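# Insert the peg fully into the block's hole

## Task

Push the peg completely into the hole of the block that sits on the floor of the open box.

## Robot and tools

Robot: two six-joint arms, left_arm and right_arm, each with a two-finger parallel gripper. Each base sits on a plate carried by one frame behind the arms, and a clearance warning treats that plate and its half of the frame as part of its arm. left_arm is on the +y side of the scene, which may not match its side in the images.

Frames: the scene frame has its origin at table-top height, halfway between the two nominal bases, with +z up and +x pointing out over the table. Calibrated bases in the scene frame: left_arm at (+0.014, +0.181, +0.187) m, quat_wxyz (+0.999, -0.036, +0.003, -0.023); right_arm at (-0.043, -0.183, +0.187) m, quat_wxyz (+0.999, +0.036, +0.002, -0.015). Each arm's end_effector_position (metres) and end_effector_quat_wxyz, and its wrist camera pose, are given in that arm's own base frame. Fixed cameras and the table use the scene frame. The printed hand pose can be wrong by a few centimetres, more when the arm is stretched. end_effector_position is the point between the finger pads, about 1 cm short of the fingertips. The fingers point along the gripper's +z and open along its y.

Row layout: every commanded row has 14 plain numbers covering both arms, even if only one moves: left_arm waist, shoulder, elbow, wrist pitch, wrist yaw, wrist roll, opening, then the same seven for right_arm. Joint numbers are absolute target angles in radians, not offsets. Stated ranges: waist -2.618 to 3.054, shoulder 0.000 to 3.142, elbow 0.000 to 3.142, wrist pitch -1.571 to 1.571, wrist yaw -1.571 to 1.571, wrist roll -2.094 to 2.094. True ends may differ by up to 0.059 rad. A target more than 0.059 rad beyond a stated end, and farther out than the current angle, gets the call rejected. Opening is an absolute command from -1 (closed) to +1 (fully open). Sending 0 is a real command, so repeat the current value to leave a gripper alone.

Tools:
- execute_actions(actions, cameras): actions is a list of actions. Each action is a table of up to 15 rows, one row per 1/30 s step. A shorter table repeats its last row until 15 steps are done. An empty list just reports state and images.
- move(target, speed, blend, opening_speed, blocking, cameras): target is one 14-number row or a list of up to 15 rows, all sharing 10 s. Joints are interpolated together, so the gripper traces a curve. speed is the top speed in rad/s of the joint with farthest to travel, from 0.01 to 12.57, default 0.5. It can be one value or one per target. blend (rad) rounds the corners at intermediate targets. opening_speed (at least 0.2 per second on the -1..1 scale) ramps the fingers. blocking=false returns after about 0.5 s while motion continues, and a new move replaces the running one. Paths do not avoid obstacles or the other arm. The result adds a move: line such as done, off_target (resting more than 0.035 rad from target), moving, held or fault, and possibly limits=held.
- wait(seconds 0 to 10): lets time pass holding the last commands. A running move keeps going.
- stop(): brakes a running move; fast motion needs room to stop.
- zoom_image(camera, region): camera is cam_head_left, cam_head_right, cam_left_wrist or cam_right_wrist. region is [x0, y0, x1, y1] in pixels of that camera's latest image, top-left origin, at most 504x504. All images are 672x504.
- read_manual(section): licence texts only.
- finished_scene(scene): ends scene 1 or 2 for good. Scene 1 is practice and may be skipped this way. Later calls in the same reply act on the next scene.

Result lines: Joint positions and Joint velocities have one block per arm in the joint order above (rad, rad/s). Each block ends with the finger gap in metres (0.093 open), which is meaningful only when nothing is between the pads. Joint targets shows what the joints are currently driven toward. Resend those values to hold a resting joint still. Tool commands shows the current gripper commands. grip_measured is the gripper motor position on the -1..1 scale. The pads meet near -0.94, and each millimetre of object width adds about 0.0208. To grip a rigid flat object firmly, command about 0.24 below the reading for its width, and keep sending that number to hold. To release, send a value well above that reading. A sudden command far below the object's width can briefly squeeze hard. Joint torques are total drive output with offsets and noise, and joints 1 to 3 wrap at ±28 N m. "joint sent to its limit" means a joint was clipped at its end. "joint command not followed" means the clearance check altered targets. Step readings list joint positions at some steps, but only for execute_actions. Time used tracks elapsed time.

Motion notes: per step, each target may lead the measured angle by at most 0.339 rad (waist, shoulder, elbow) or 2.2 rad (wrist joints). If the targets would move the gripper more than 200 mm, they are scaled back. Friction and weight can leave joints short, and tiny turns may not happen. Faster moves hit harder, and aiming deeper past contact presses harder.

Avoid: dropping the peg or releasing it while it moves, knocking anything off the table, slamming or hard pushing, and hitting or pressing one arm against the other. That includes closing one gripper on the other's fingers. Also avoid long stretched holds or pushing against unreachable poses: motors heat up. MOTOR HOT appears at 75 °C, an OVER-TEMPERATURE FAULT folds the arm at 90 °C, and the arm goes limp at 100 °C. Loose objects may be nudged occasionally. The peg must remain fully inserted after the robot lets go.

Each tool is called after "Call:" in YAML: its name, and indented under it one key for each argument.

## Session

Call:
execute_actions:
  actions: []

Scene clock: 0.00 s.
left_arm: end_effector_position=(+0.3914, +0.0426, +0.0756) grip_measured=+1.000 end_effector_quat_wxyz=(+0.551, -0.064, +0.827, +0.094) | right_arm: end_effector_position=(+0.3717, -0.0222, +0.0974) grip_measured=+1.000 end_effector_quat_wxyz=(+0.587, +0.078, +0.803, -0.067)
Joint positions: left_arm=[0.018 1.617 0.392 0.832 -0.211 0.005 0.093] | right_arm=[0.054 1.489 0.296 0.877 0.253 0.064 0.093]
Joint velocities: within noise
Joint torques (N m): no reading
Heat: left arm: 29 °C; right arm: 30 °C.
Joint targets: left_arm=[0.018 1.610 0.400 0.834 -0.212 0.006] | right_arm=[0.054 1.481 0.307 0.888 0.253 0.064]
Tool commands: left_gripper/opening=+1.0 right_gripper/opening=+1.0

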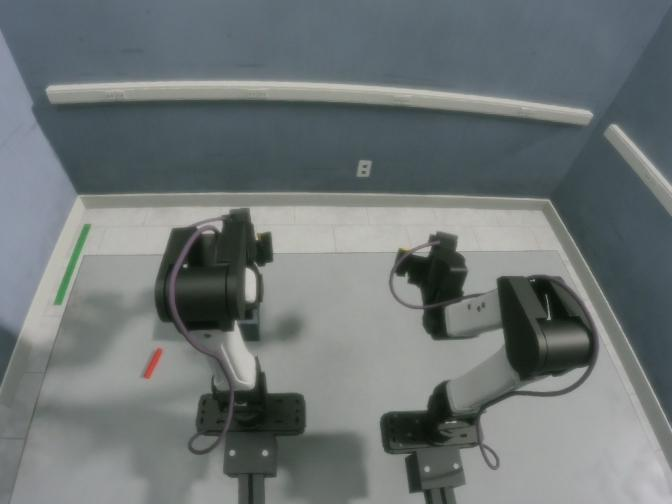

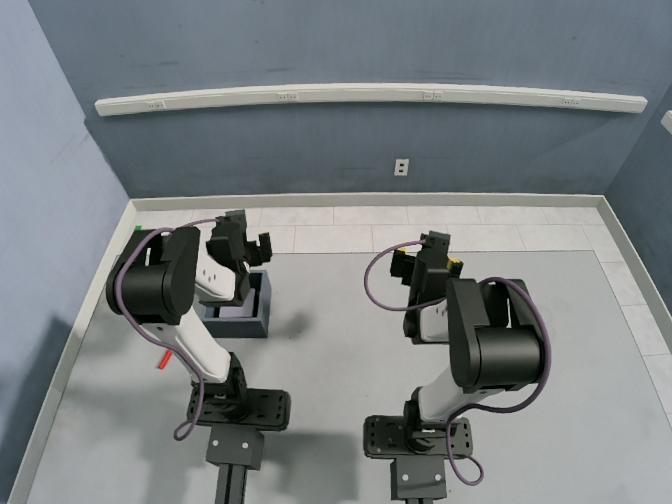

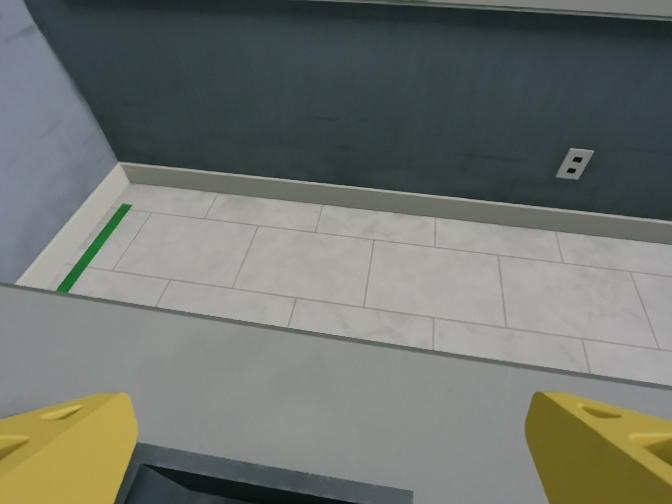

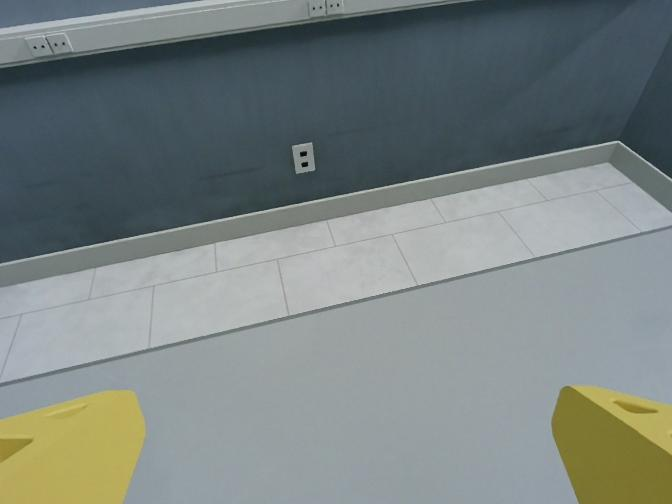

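Call:
move:
  target: [0.05,1.8,1.446,-0.75,0,0,0.3,0.054,1.481,0.307,0.888,0.253,0.064,1]
  speed: 1.6
  cameras: ["cam_left_wrist"]

Call:
move:
  target: [0.7,1.543,0.959,-0.986,0,0,0.3,0.054,1.481,0.307,0.888,0.253,0.064,1]
  speed: 1.6
  cameras: ["cam_left_wrist"]

Scene clock: 6.40 s.
left_arm: end_effector_position=(+0.4326, +0.0194, +0.1224) grip_measured=+0.302 end_effector_quat_wxyz=(+0.228, -0.019, +0.974, +0.009) | right_arm: end_effector_position=(+0.3717, -0.0222, +0.0974) grip_measured=+1.000 end_effector_quat_wxyz=(+0.587, +0.078, +0.803, -0.067)
Joint positions: left_arm=[0.042 1.782 1.415 -0.744 -0.007 0.005 0.06] | right_arm=[0.054 1.489 0.296 0.877 0.253 0.064 0.093]
Joint velocities: within noise
Joint torques (N m): left_arm=[0.34 -5.59 9.1 1.17 0.12 -0.11] | right_arm=[0.44 -5.03 7.39 2 0.08 0.04]
Heat: left arm: 30 °C; right arm: 30 °C.
Joint targets: left_arm=[0.050 1.800 1.446 -0.750 0.000 0.000] | right_arm=[0.054 1.481 0.307 0.888 0.253 0.064]
move: done
Images, in order (width x height): cam_left_wrist 672x504.

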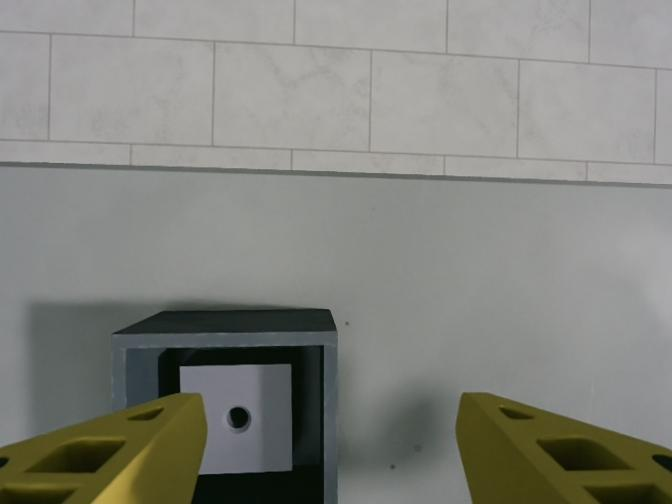

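Scene clock: 7.47 s.
left_arm: end_effector_position=(+0.1934, +0.1630, +0.0448) grip_measured=+0.302 end_effector_quat_wxyz=(-0.008, -0.339, +0.941, +0.000) | right_arm: end_effector_position=(+0.3717, -0.0222, +0.0974) grip_measured=+1.000 end_effector_quat_wxyz=(+0.587, +0.078, +0.803, -0.067)
Joint positions: left_arm=[0.696 1.574 0.967 -0.978 -0.006 0.005 0.06] | right_arm=[0.054 1.489 0.296 0.877 0.253 0.064 0.093]
Joint velocities: within noise
Joint torques (N m): left_arm=[0.4 -7.25 4.53 0.07 0.09 -0.1] | right_arm=[0.55 -5.15 7.32 1.99 0.07 0.03]
Heat: left arm: 30 °C; right arm: 30 °C.
Joint targets: left_arm=[0.700 1.543 0.959 -0.986 0.000 0.000] | right_arm=[0.054 1.481 0.307 0.888 0.253 0.064]
move: done
Images, in order (width x height): cam_left_wrist 672x504.

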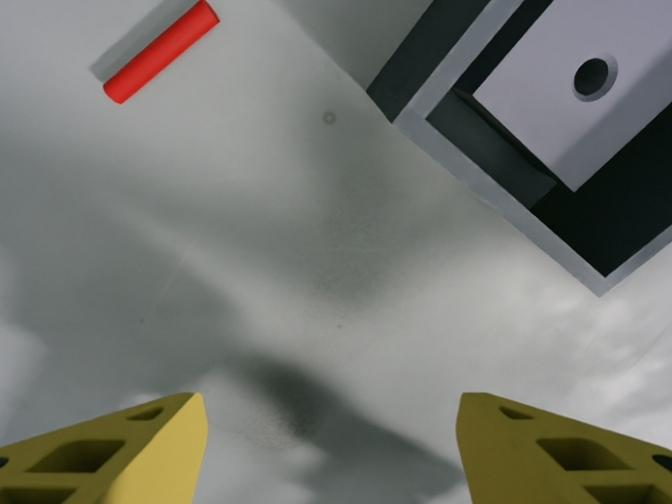

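Call:
move:
  target:
    - [1.1,1.7,0.959,-0.8,0.5,1.0,0.1,0.054,1.481,0.307,0.888,0.253,0.064,1]
    - [1.437,2.32,1.0535,-0.4,0.852,1.801,0.1,0.054,1.481,0.307,0.888,0.253,0.064,1]
  speed: 1.4
  blend: 0.15
  cameras: ["cam_left_wrist"]

Scene clock: 32.97 s.
left_arm: end_effector_position=(+0.1659, +0.2870, -0.0919) grip_measured=+0.102 end_effector_quat_wxyz=(+0.409, +0.139, +0.901, -0.033) | right_arm: end_effector_position=(+0.3717, -0.0222, +0.0974) grip_measured=+1.000 end_effector_quat_wxyz=(+0.587, +0.078, +0.803, -0.067)
Joint positions: left_arm=[1.435 2.306 1.037 -0.413 0.841 1.789 0.05] | right_arm=[0.054 1.489 0.296 0.877 0.253 0.064 0.093]
Joint velocities: within noise
Joint torques (N m): left_arm=[0.54 -6.39 3.71 0.01 0.72 0.06] | right_arm=[0.44 -5.01 7.39 1.97 0.06 0.03]
Heat: left arm: 33 °C; right arm: 32 °C.
Joint targets: left_arm=[1.437 2.320 1.053 -0.400 0.852 1.801] | right_arm=[0.054 1.481 0.307 0.888 0.253 0.064]
move: done
Images, in order (width x height): cam_left_wrist 672x504.

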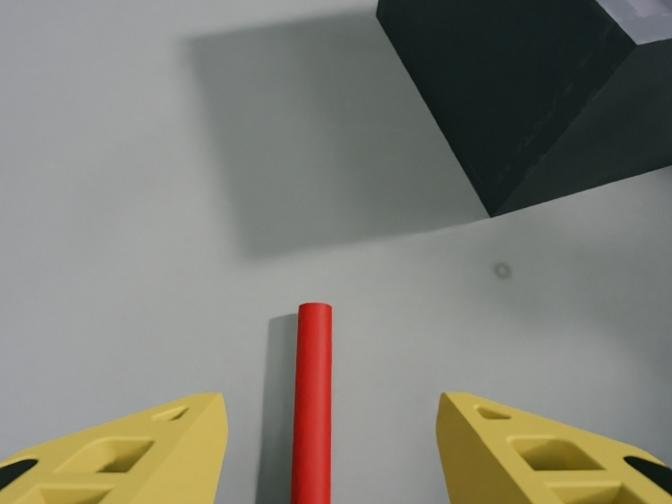

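Call:
move:
  target:
    - [1.469,2.50,1.10,-0.26,0.863,1.813,0.1,0.054,1.481,0.307,0.888,0.253,0.064,1]
    - [1.469,2.542,1.118,-0.233,0.863,1.813,0.1,0.054,1.481,0.307,0.888,0.253,0.064,1]
    - [1.469,2.542,1.118,-0.233,0.863,1.813,-0.95,0.054,1.481,0.307,0.888,0.253,0.064,1]
  speed: [0.4,0.15,0.15]
  opening_speed: 1.0
  cameras: ["cam_left_wrist"]

Scene clock: 44.37 s.
left_arm: end_effector_position=(+0.1595, +0.2989, -0.1506) grip_measured=-0.806 end_effector_quat_wxyz=(+0.415, +0.134, +0.900, -0.017) | right_arm: end_effector_position=(+0.3717, -0.0222, +0.0974) grip_measured=+1.000 end_effector_quat_wxyz=(+0.587, +0.078, +0.803, -0.067)
Joint positions: left_arm=[1.464 2.523 1.104 -0.245 0.852 1.802 0.007] | right_arm=[0.054 1.489 0.296 0.877 0.253 0.064 0.093]
Joint velocities: within noise
Joint torques (N m): left_arm=[0.76 -6.39 2.78 0.02 0.72 0.05] | right_arm=[0.5 -5.05 7.3 1.95 0.05 0.02]
Heat: left arm: 33 °C; right arm: 32 °C.
Joint targets: left_arm=[1.469 2.542 1.118 -0.233 0.863 1.813] | right_arm=[0.054 1.481 0.307 0.888 0.253 0.064]
move: done
Images, in order (width x height): cam_left_wrist 672x504.

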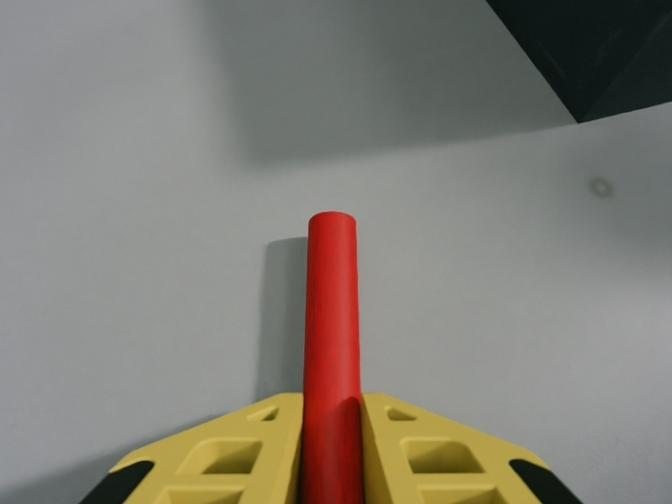

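Call:
move:
  target:
    - [1.4,2.25,1.05,-0.4,0.8,1.8,-0.95,0.054,1.481,0.307,0.888,0.253,0.064,1]
    - [0.7,1.75,1.15,-0.9,0.1,1.7,-0.95,0.054,1.481,0.307,0.888,0.253,0.064,1]
    - [-0.09,1.8,1.17,-0.95,-0.776,1.456,-0.95,0.054,1.481,0.307,0.888,0.253,0.064,1]
    - [-0.097,2.106,1.187,-0.714,-0.776,1.456,-0.95,0.054,1.481,0.307,0.888,0.253,0.064,1]
  speed: [0.7,1.2,1.2,0.7]
  blend: 0.15
  cameras: ["cam_left_wrist"]

Scene clock: 62.00 s.
left_arm: end_effector_position=(+0.3388, +0.0858, -0.0133) grip_measured=-0.822 end_effector_quat_wxyz=(-0.268, +0.663, +0.648, +0.264) | right_arm: end_effector_position=(+0.3717, -0.0222, +0.0974) grip_measured=+1.000 end_effector_quat_wxyz=(+0.587, +0.078, +0.803, -0.067)
Joint positions: left_arm=[-0.093 2.094 1.163 -0.725 -0.767 1.466 0.006] | right_arm=[0.054 1.489 0.296 0.877 0.253 0.064 0.093]
Joint velocities: within noise
Joint torques (N m): left_arm=[-0.66 -6.5 6.41 0.19 -0.6 -0.14] | right_arm=[0.53 -5.03 7.36 1.99 0.02 0.04]
Heat: left arm: 33 °C; right arm: 33 °C.
Joint targets: left_arm=[-0.097 2.106 1.187 -0.714 -0.776 1.456] | right_arm=[0.054 1.481 0.307 0.888 0.253 0.064]
move: done; blend cut to 0.146 rad at target 1
Images, in order (width x height): cam_left_wrist 672x504.

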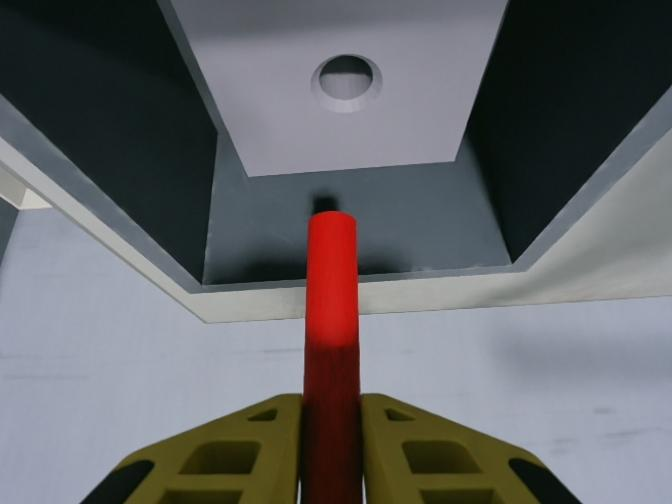

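Call:
move:
  target: [-0.099,2.170,1.103,-0.599,-0.776,1.452,-0.95,0.054,1.481,0.307,0.888,0.253,0.064,1]
  speed: 0.3
  cameras: ["cam_left_wrist"]

Scene clock: 70.03 s.
left_arm: end_effector_position=(+0.3330, +0.0865, -0.0425) grip_measured=-0.822 end_effector_quat_wxyz=(-0.268, +0.661, +0.649, +0.265) | right_arm: end_effector_position=(+0.3717, -0.0222, +0.0974) grip_measured=+1.000 end_effector_quat_wxyz=(+0.587, +0.078, +0.803, -0.067)
Joint positions: left_arm=[-0.093 2.155 1.109 -0.611 -0.769 1.461 0.006] | right_arm=[0.054 1.489 0.296 0.877 0.253 0.064 0.093]
Joint velocities: within noise
Joint torques (N m): left_arm=[-0.83 -6.24 3.36 0.17 -0.57 -0.14] | right_arm=[0.47 -4.98 7.32 1.99 0.06 0.04]
Heat: left arm: 34 °C; right arm: 33 °C.
Joint targets: left_arm=[-0.099 2.170 1.103 -0.599 -0.776 1.452] | right_arm=[0.054 1.481 0.307 0.888 0.253 0.064]
move: done
Images, in order (width x height): cam_left_wrist 672x504.

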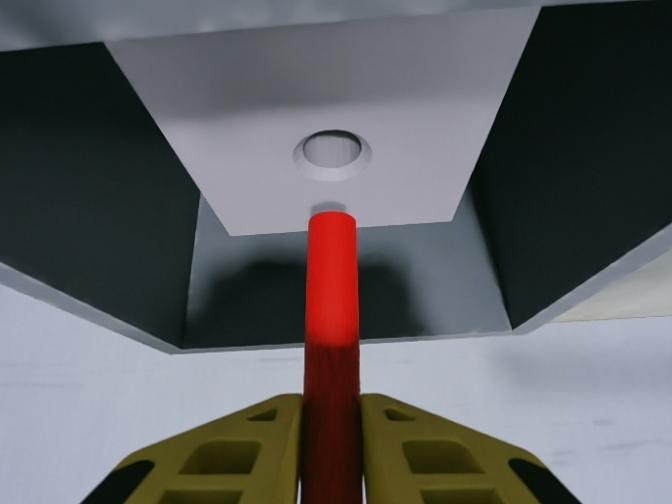

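Call:
move:
  target:
    - [-0.096,2.219,1.093,-0.541,-0.776,1.452,-0.95,0.054,1.481,0.307,0.888,0.253,0.064,1]
    - [-0.096,2.250,1.088,-0.502,-0.776,1.452,-0.95,0.054,1.481,0.307,0.888,0.253,0.064,1]
  speed: [0.25,0.08]
  cameras: ["cam_left_wrist","cam_head_right"]

Call:
zoom_image:
  camera: "cam_head_right"
  region: [190, 255, 280, 345]

Scene clock: 83.20 s.
left_arm: end_effector_position=(+0.3331, +0.0857, -0.0657) grip_measured=-0.822 end_effector_quat_wxyz=(-0.268, +0.662, +0.647, +0.266) | right_arm: end_effector_position=(+0.3717, -0.0222, +0.0974) grip_measured=+1.000 end_effector_quat_wxyz=(+0.587, +0.078, +0.803, -0.067)
Joint positions: left_arm=[-0.097 2.223 1.099 -0.534 -0.772 1.461 0.006] | right_arm=[0.054 1.489 0.296 0.877 0.253 0.064 0.093]
Joint velocities: within noise
Joint torques (N m): left_arm=[-0.23 -5.49 2.61 0.41 -0.53 -0.15] | right_arm=[0.58 -5.05 7.36 1.99 0.02 0.03]
Heat: left arm: 34 °C; right arm: 33 °C.
Joint targets: left_arm=[-0.096 2.250 1.088 -0.502 -0.776 1.452] | right_arm=[0.054 1.481 0.307 0.888 0.253 0.064]
move: done
Images, in order (width x height): cam_head_right 672x504, cam_left_wrist 672x504.

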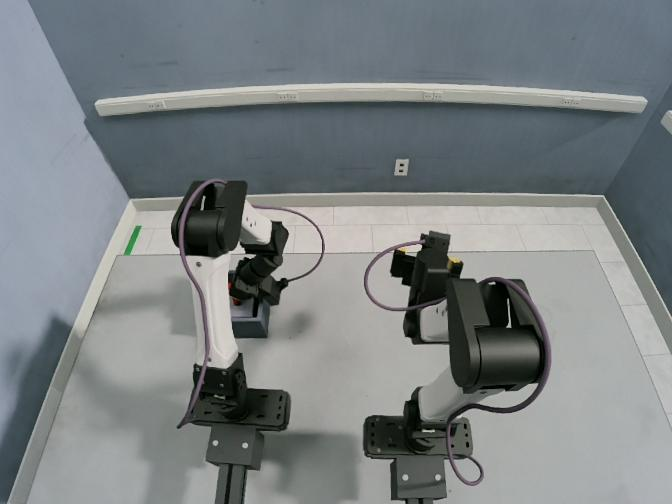

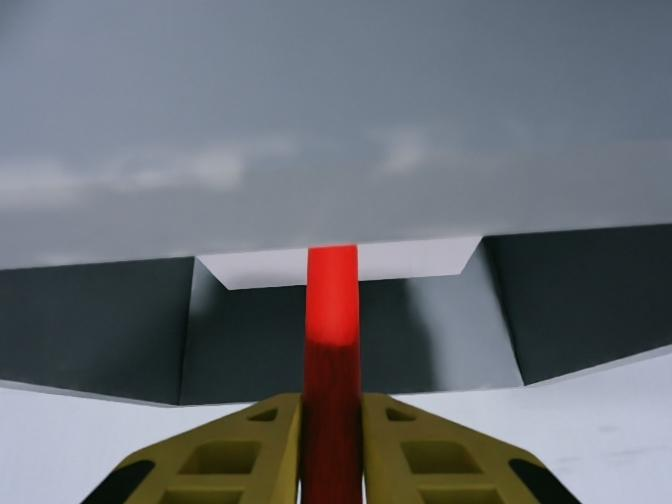

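Scaled by 5.600.

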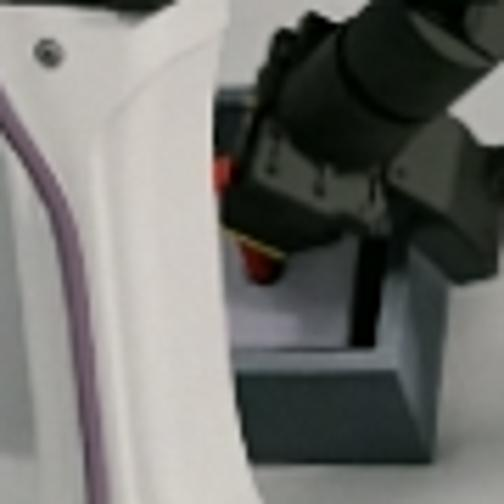

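Call:
move:
  target:
    - [-0.100,2.219,1.093,-0.541,-0.776,1.452,-0.95,0.054,1.481,0.307,0.888,0.253,0.064,1]
    - [-0.108,2.224,1.091,-0.535,-0.776,1.452,-0.95,0.054,1.481,0.307,0.888,0.253,0.064,1]
    - [-0.108,2.256,1.088,-0.499,-0.776,1.452,-0.95,0.054,1.481,0.307,0.888,0.253,0.064,1]
  speed: 0.12
  cameras: ["cam_left_wrist"]

Scene clock: 89.33 s.
left_arm: end_effector_position=(+0.3338, +0.0845, -0.0703) grip_measured=-0.822 end_effector_quat_wxyz=(-0.268, +0.663, +0.646, +0.267) | right_arm: end_effector_position=(+0.3717, -0.0222, +0.0974) grip_measured=+1.000 end_effector_quat_wxyz=(+0.587, +0.078, +0.803, -0.067)
Joint positions: left_arm=[-0.101 2.238 1.099 -0.519 -0.773 1.461 0.006] | right_arm=[0.054 1.489 0.296 0.877 0.253 0.064 0.093]
Joint velocities: within noise
Joint torques (N m): left_arm=[-0.94 -6.2 2.55 0.27 -0.52 -0.13] | right_arm=[0.51 -5.03 7.31 1.98 0.05 0.04]
Heat: left arm: 34 °C; right arm: 33 °C.
Joint targets: left_arm=[-0.108 2.256 1.088 -0.499 -0.776 1.452] | right_arm=[0.054 1.481 0.307 0.888 0.253 0.064]
move: done
Images, in order (width x height): cam_left_wrist 672x504.

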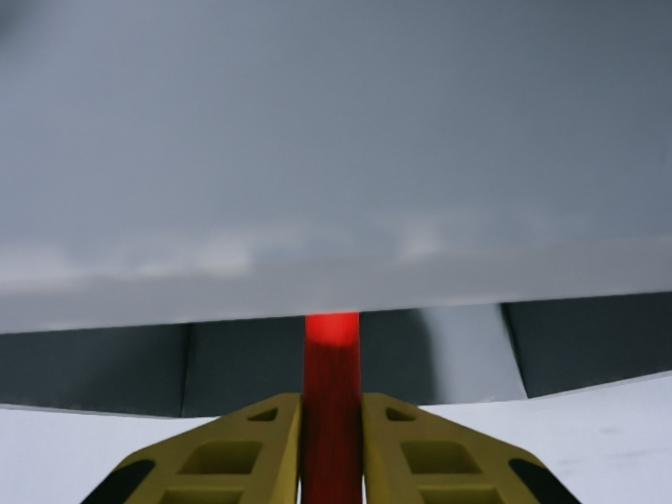

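Call:
move:
  target: [-0.108,2.277,1.085,-0.475,-0.776,1.452,-0.95,0.054,1.481,0.307,0.888,0.253,0.064,1]
  speed: 0.08
  cameras: ["cam_left_wrist"]

Scene clock: 92.20 s.
left_arm: end_effector_position=(+0.3335, +0.0845, -0.0777) grip_measured=-0.822 end_effector_quat_wxyz=(-0.267, +0.663, +0.646, +0.269) | right_arm: end_effector_position=(+0.3717, -0.0222, +0.0974) grip_measured=+1.000 end_effector_quat_wxyz=(+0.587, +0.078, +0.803, -0.067)
Joint positions: left_arm=[-0.101 2.258 1.094 -0.489 -0.773 1.461 0.006] | right_arm=[0.054 1.489 0.296 0.877 0.253 0.064 0.093]
Joint velocities: within noise
Joint torques (N m): left_arm=[-0.95 -6.17 2.63 0.22 -0.52 -0.15] | right_arm=[0.53 -5.04 7.41 2.03 0.05 0.01]
Heat: left arm: 34 °C; right arm: 33 °C.
Joint targets: left_arm=[-0.108 2.277 1.085 -0.475 -0.776 1.452] | right_arm=[0.054 1.481 0.307 0.888 0.253 0.064]
move: done
Images, in order (width x height): cam_left_wrist 672x504.

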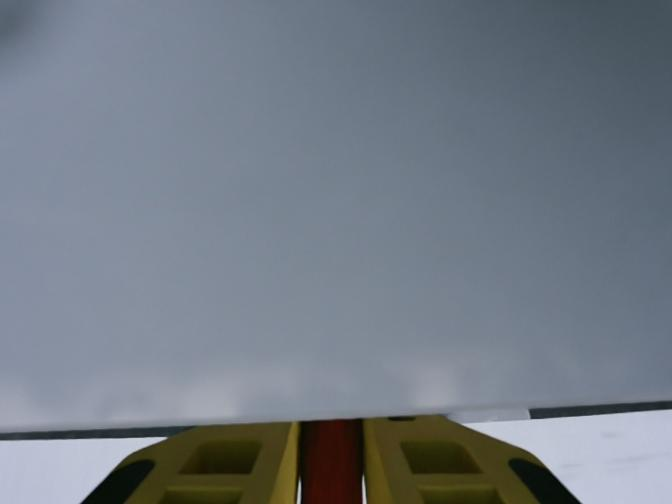

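Call:
move:
  target: [-0.108,2.273,1.086,-0.480,-0.776,1.452,-0.4,0.054,1.481,0.307,0.888,0.253,0.064,1]
  speed: 0.1
  opening_speed: 0.6
  cameras: ["cam_left_wrist"]

Scene clock: 95.90 s.
left_arm: end_effector_position=(+0.3335, +0.0845, -0.0777) grip_measured=-0.402 end_effector_quat_wxyz=(-0.267, +0.663, +0.646, +0.269) | right_arm: end_effector_position=(+0.3717, -0.0222, +0.0974) grip_measured=+1.000 end_effector_quat_wxyz=(+0.587, +0.078, +0.803, -0.067)
Joint positions: left_arm=[-0.101 2.258 1.094 -0.489 -0.773 1.461 0.026] | right_arm=[0.054 1.489 0.296 0.877 0.253 0.064 0.093]
Joint velocities: within noise
Joint torques (N m): left_arm=[-0.88 -6.53 2.78 0.16 -0.53 -0.15] | right_arm=[0.51 -4.93 7.34 1.99 0.06 0.02]
Heat: left arm: 34 °C; right arm: 33 °C.
Joint targets: left_arm=[-0.108 2.273 1.086 -0.480 -0.776 1.452] | right_arm=[0.054 1.481 0.307 0.888 0.253 0.064]
move: done
Images, in order (width x height): cam_left_wrist 672x504.

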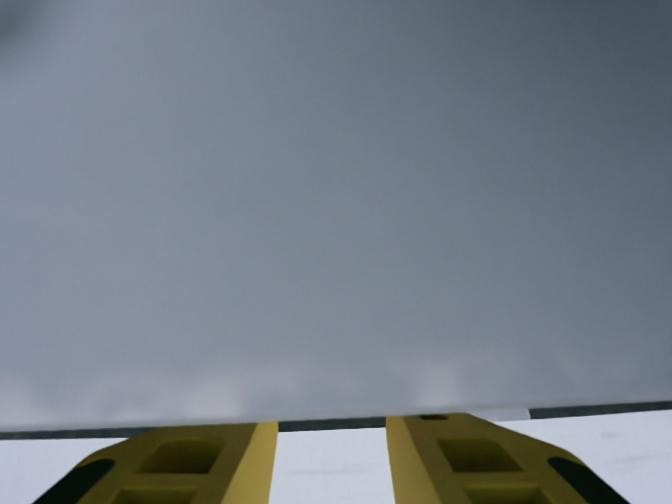

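Dropped in. Retract straight up, look.

Call:
move:
  target: [-0.1,2.106,1.187,-0.714,-0.776,1.456,-0.4,0.054,1.481,0.307,0.888,0.253,0.064,1]
  speed: 0.5
  cameras: ["cam_left_wrist"]

Scene clock: 98.67 s.
left_arm: end_effector_position=(+0.3413, +0.0837, -0.0244) grip_measured=-0.402 end_effector_quat_wxyz=(-0.272, +0.665, +0.644, +0.264) | right_arm: end_effector_position=(+0.3717, -0.0222, +0.0974) grip_measured=+1.000 end_effector_quat_wxyz=(+0.587, +0.078, +0.803, -0.067)
Joint positions: left_arm=[-0.101 2.136 1.172 -0.705 -0.773 1.461 0.026] | right_arm=[0.054 1.489 0.296 0.877 0.253 0.064 0.093]
Joint velocities: within noise
Joint torques (N m): left_arm=[-0.28 -10.1 5.44 -0.06 -0.52 -0.1] | right_arm=[0.55 -5.09 7.3 2 0.04 0.04]
Heat: left arm: 35 °C; right arm: 33 °C.
Joint targets: left_arm=[-0.100 2.106 1.187 -0.714 -0.776 1.456] | right_arm=[0.054 1.481 0.307 0.888 0.253 0.064]
move: done
Images, in order (width x height): cam_left_wrist 672x504.

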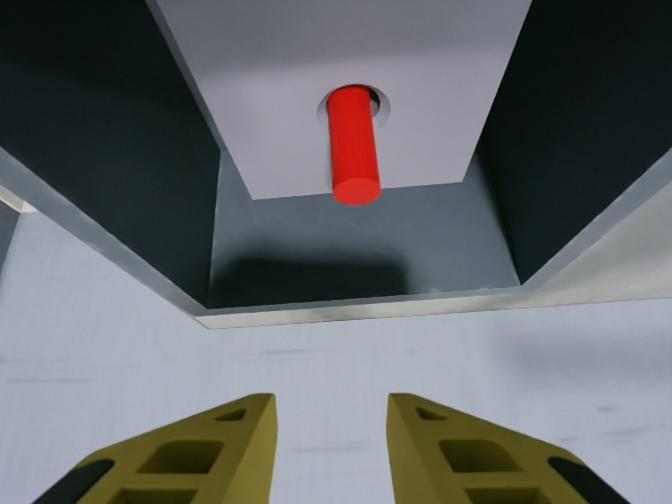

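Call:
finished_scene:
  scene: 2

The scene is finished: the task was done.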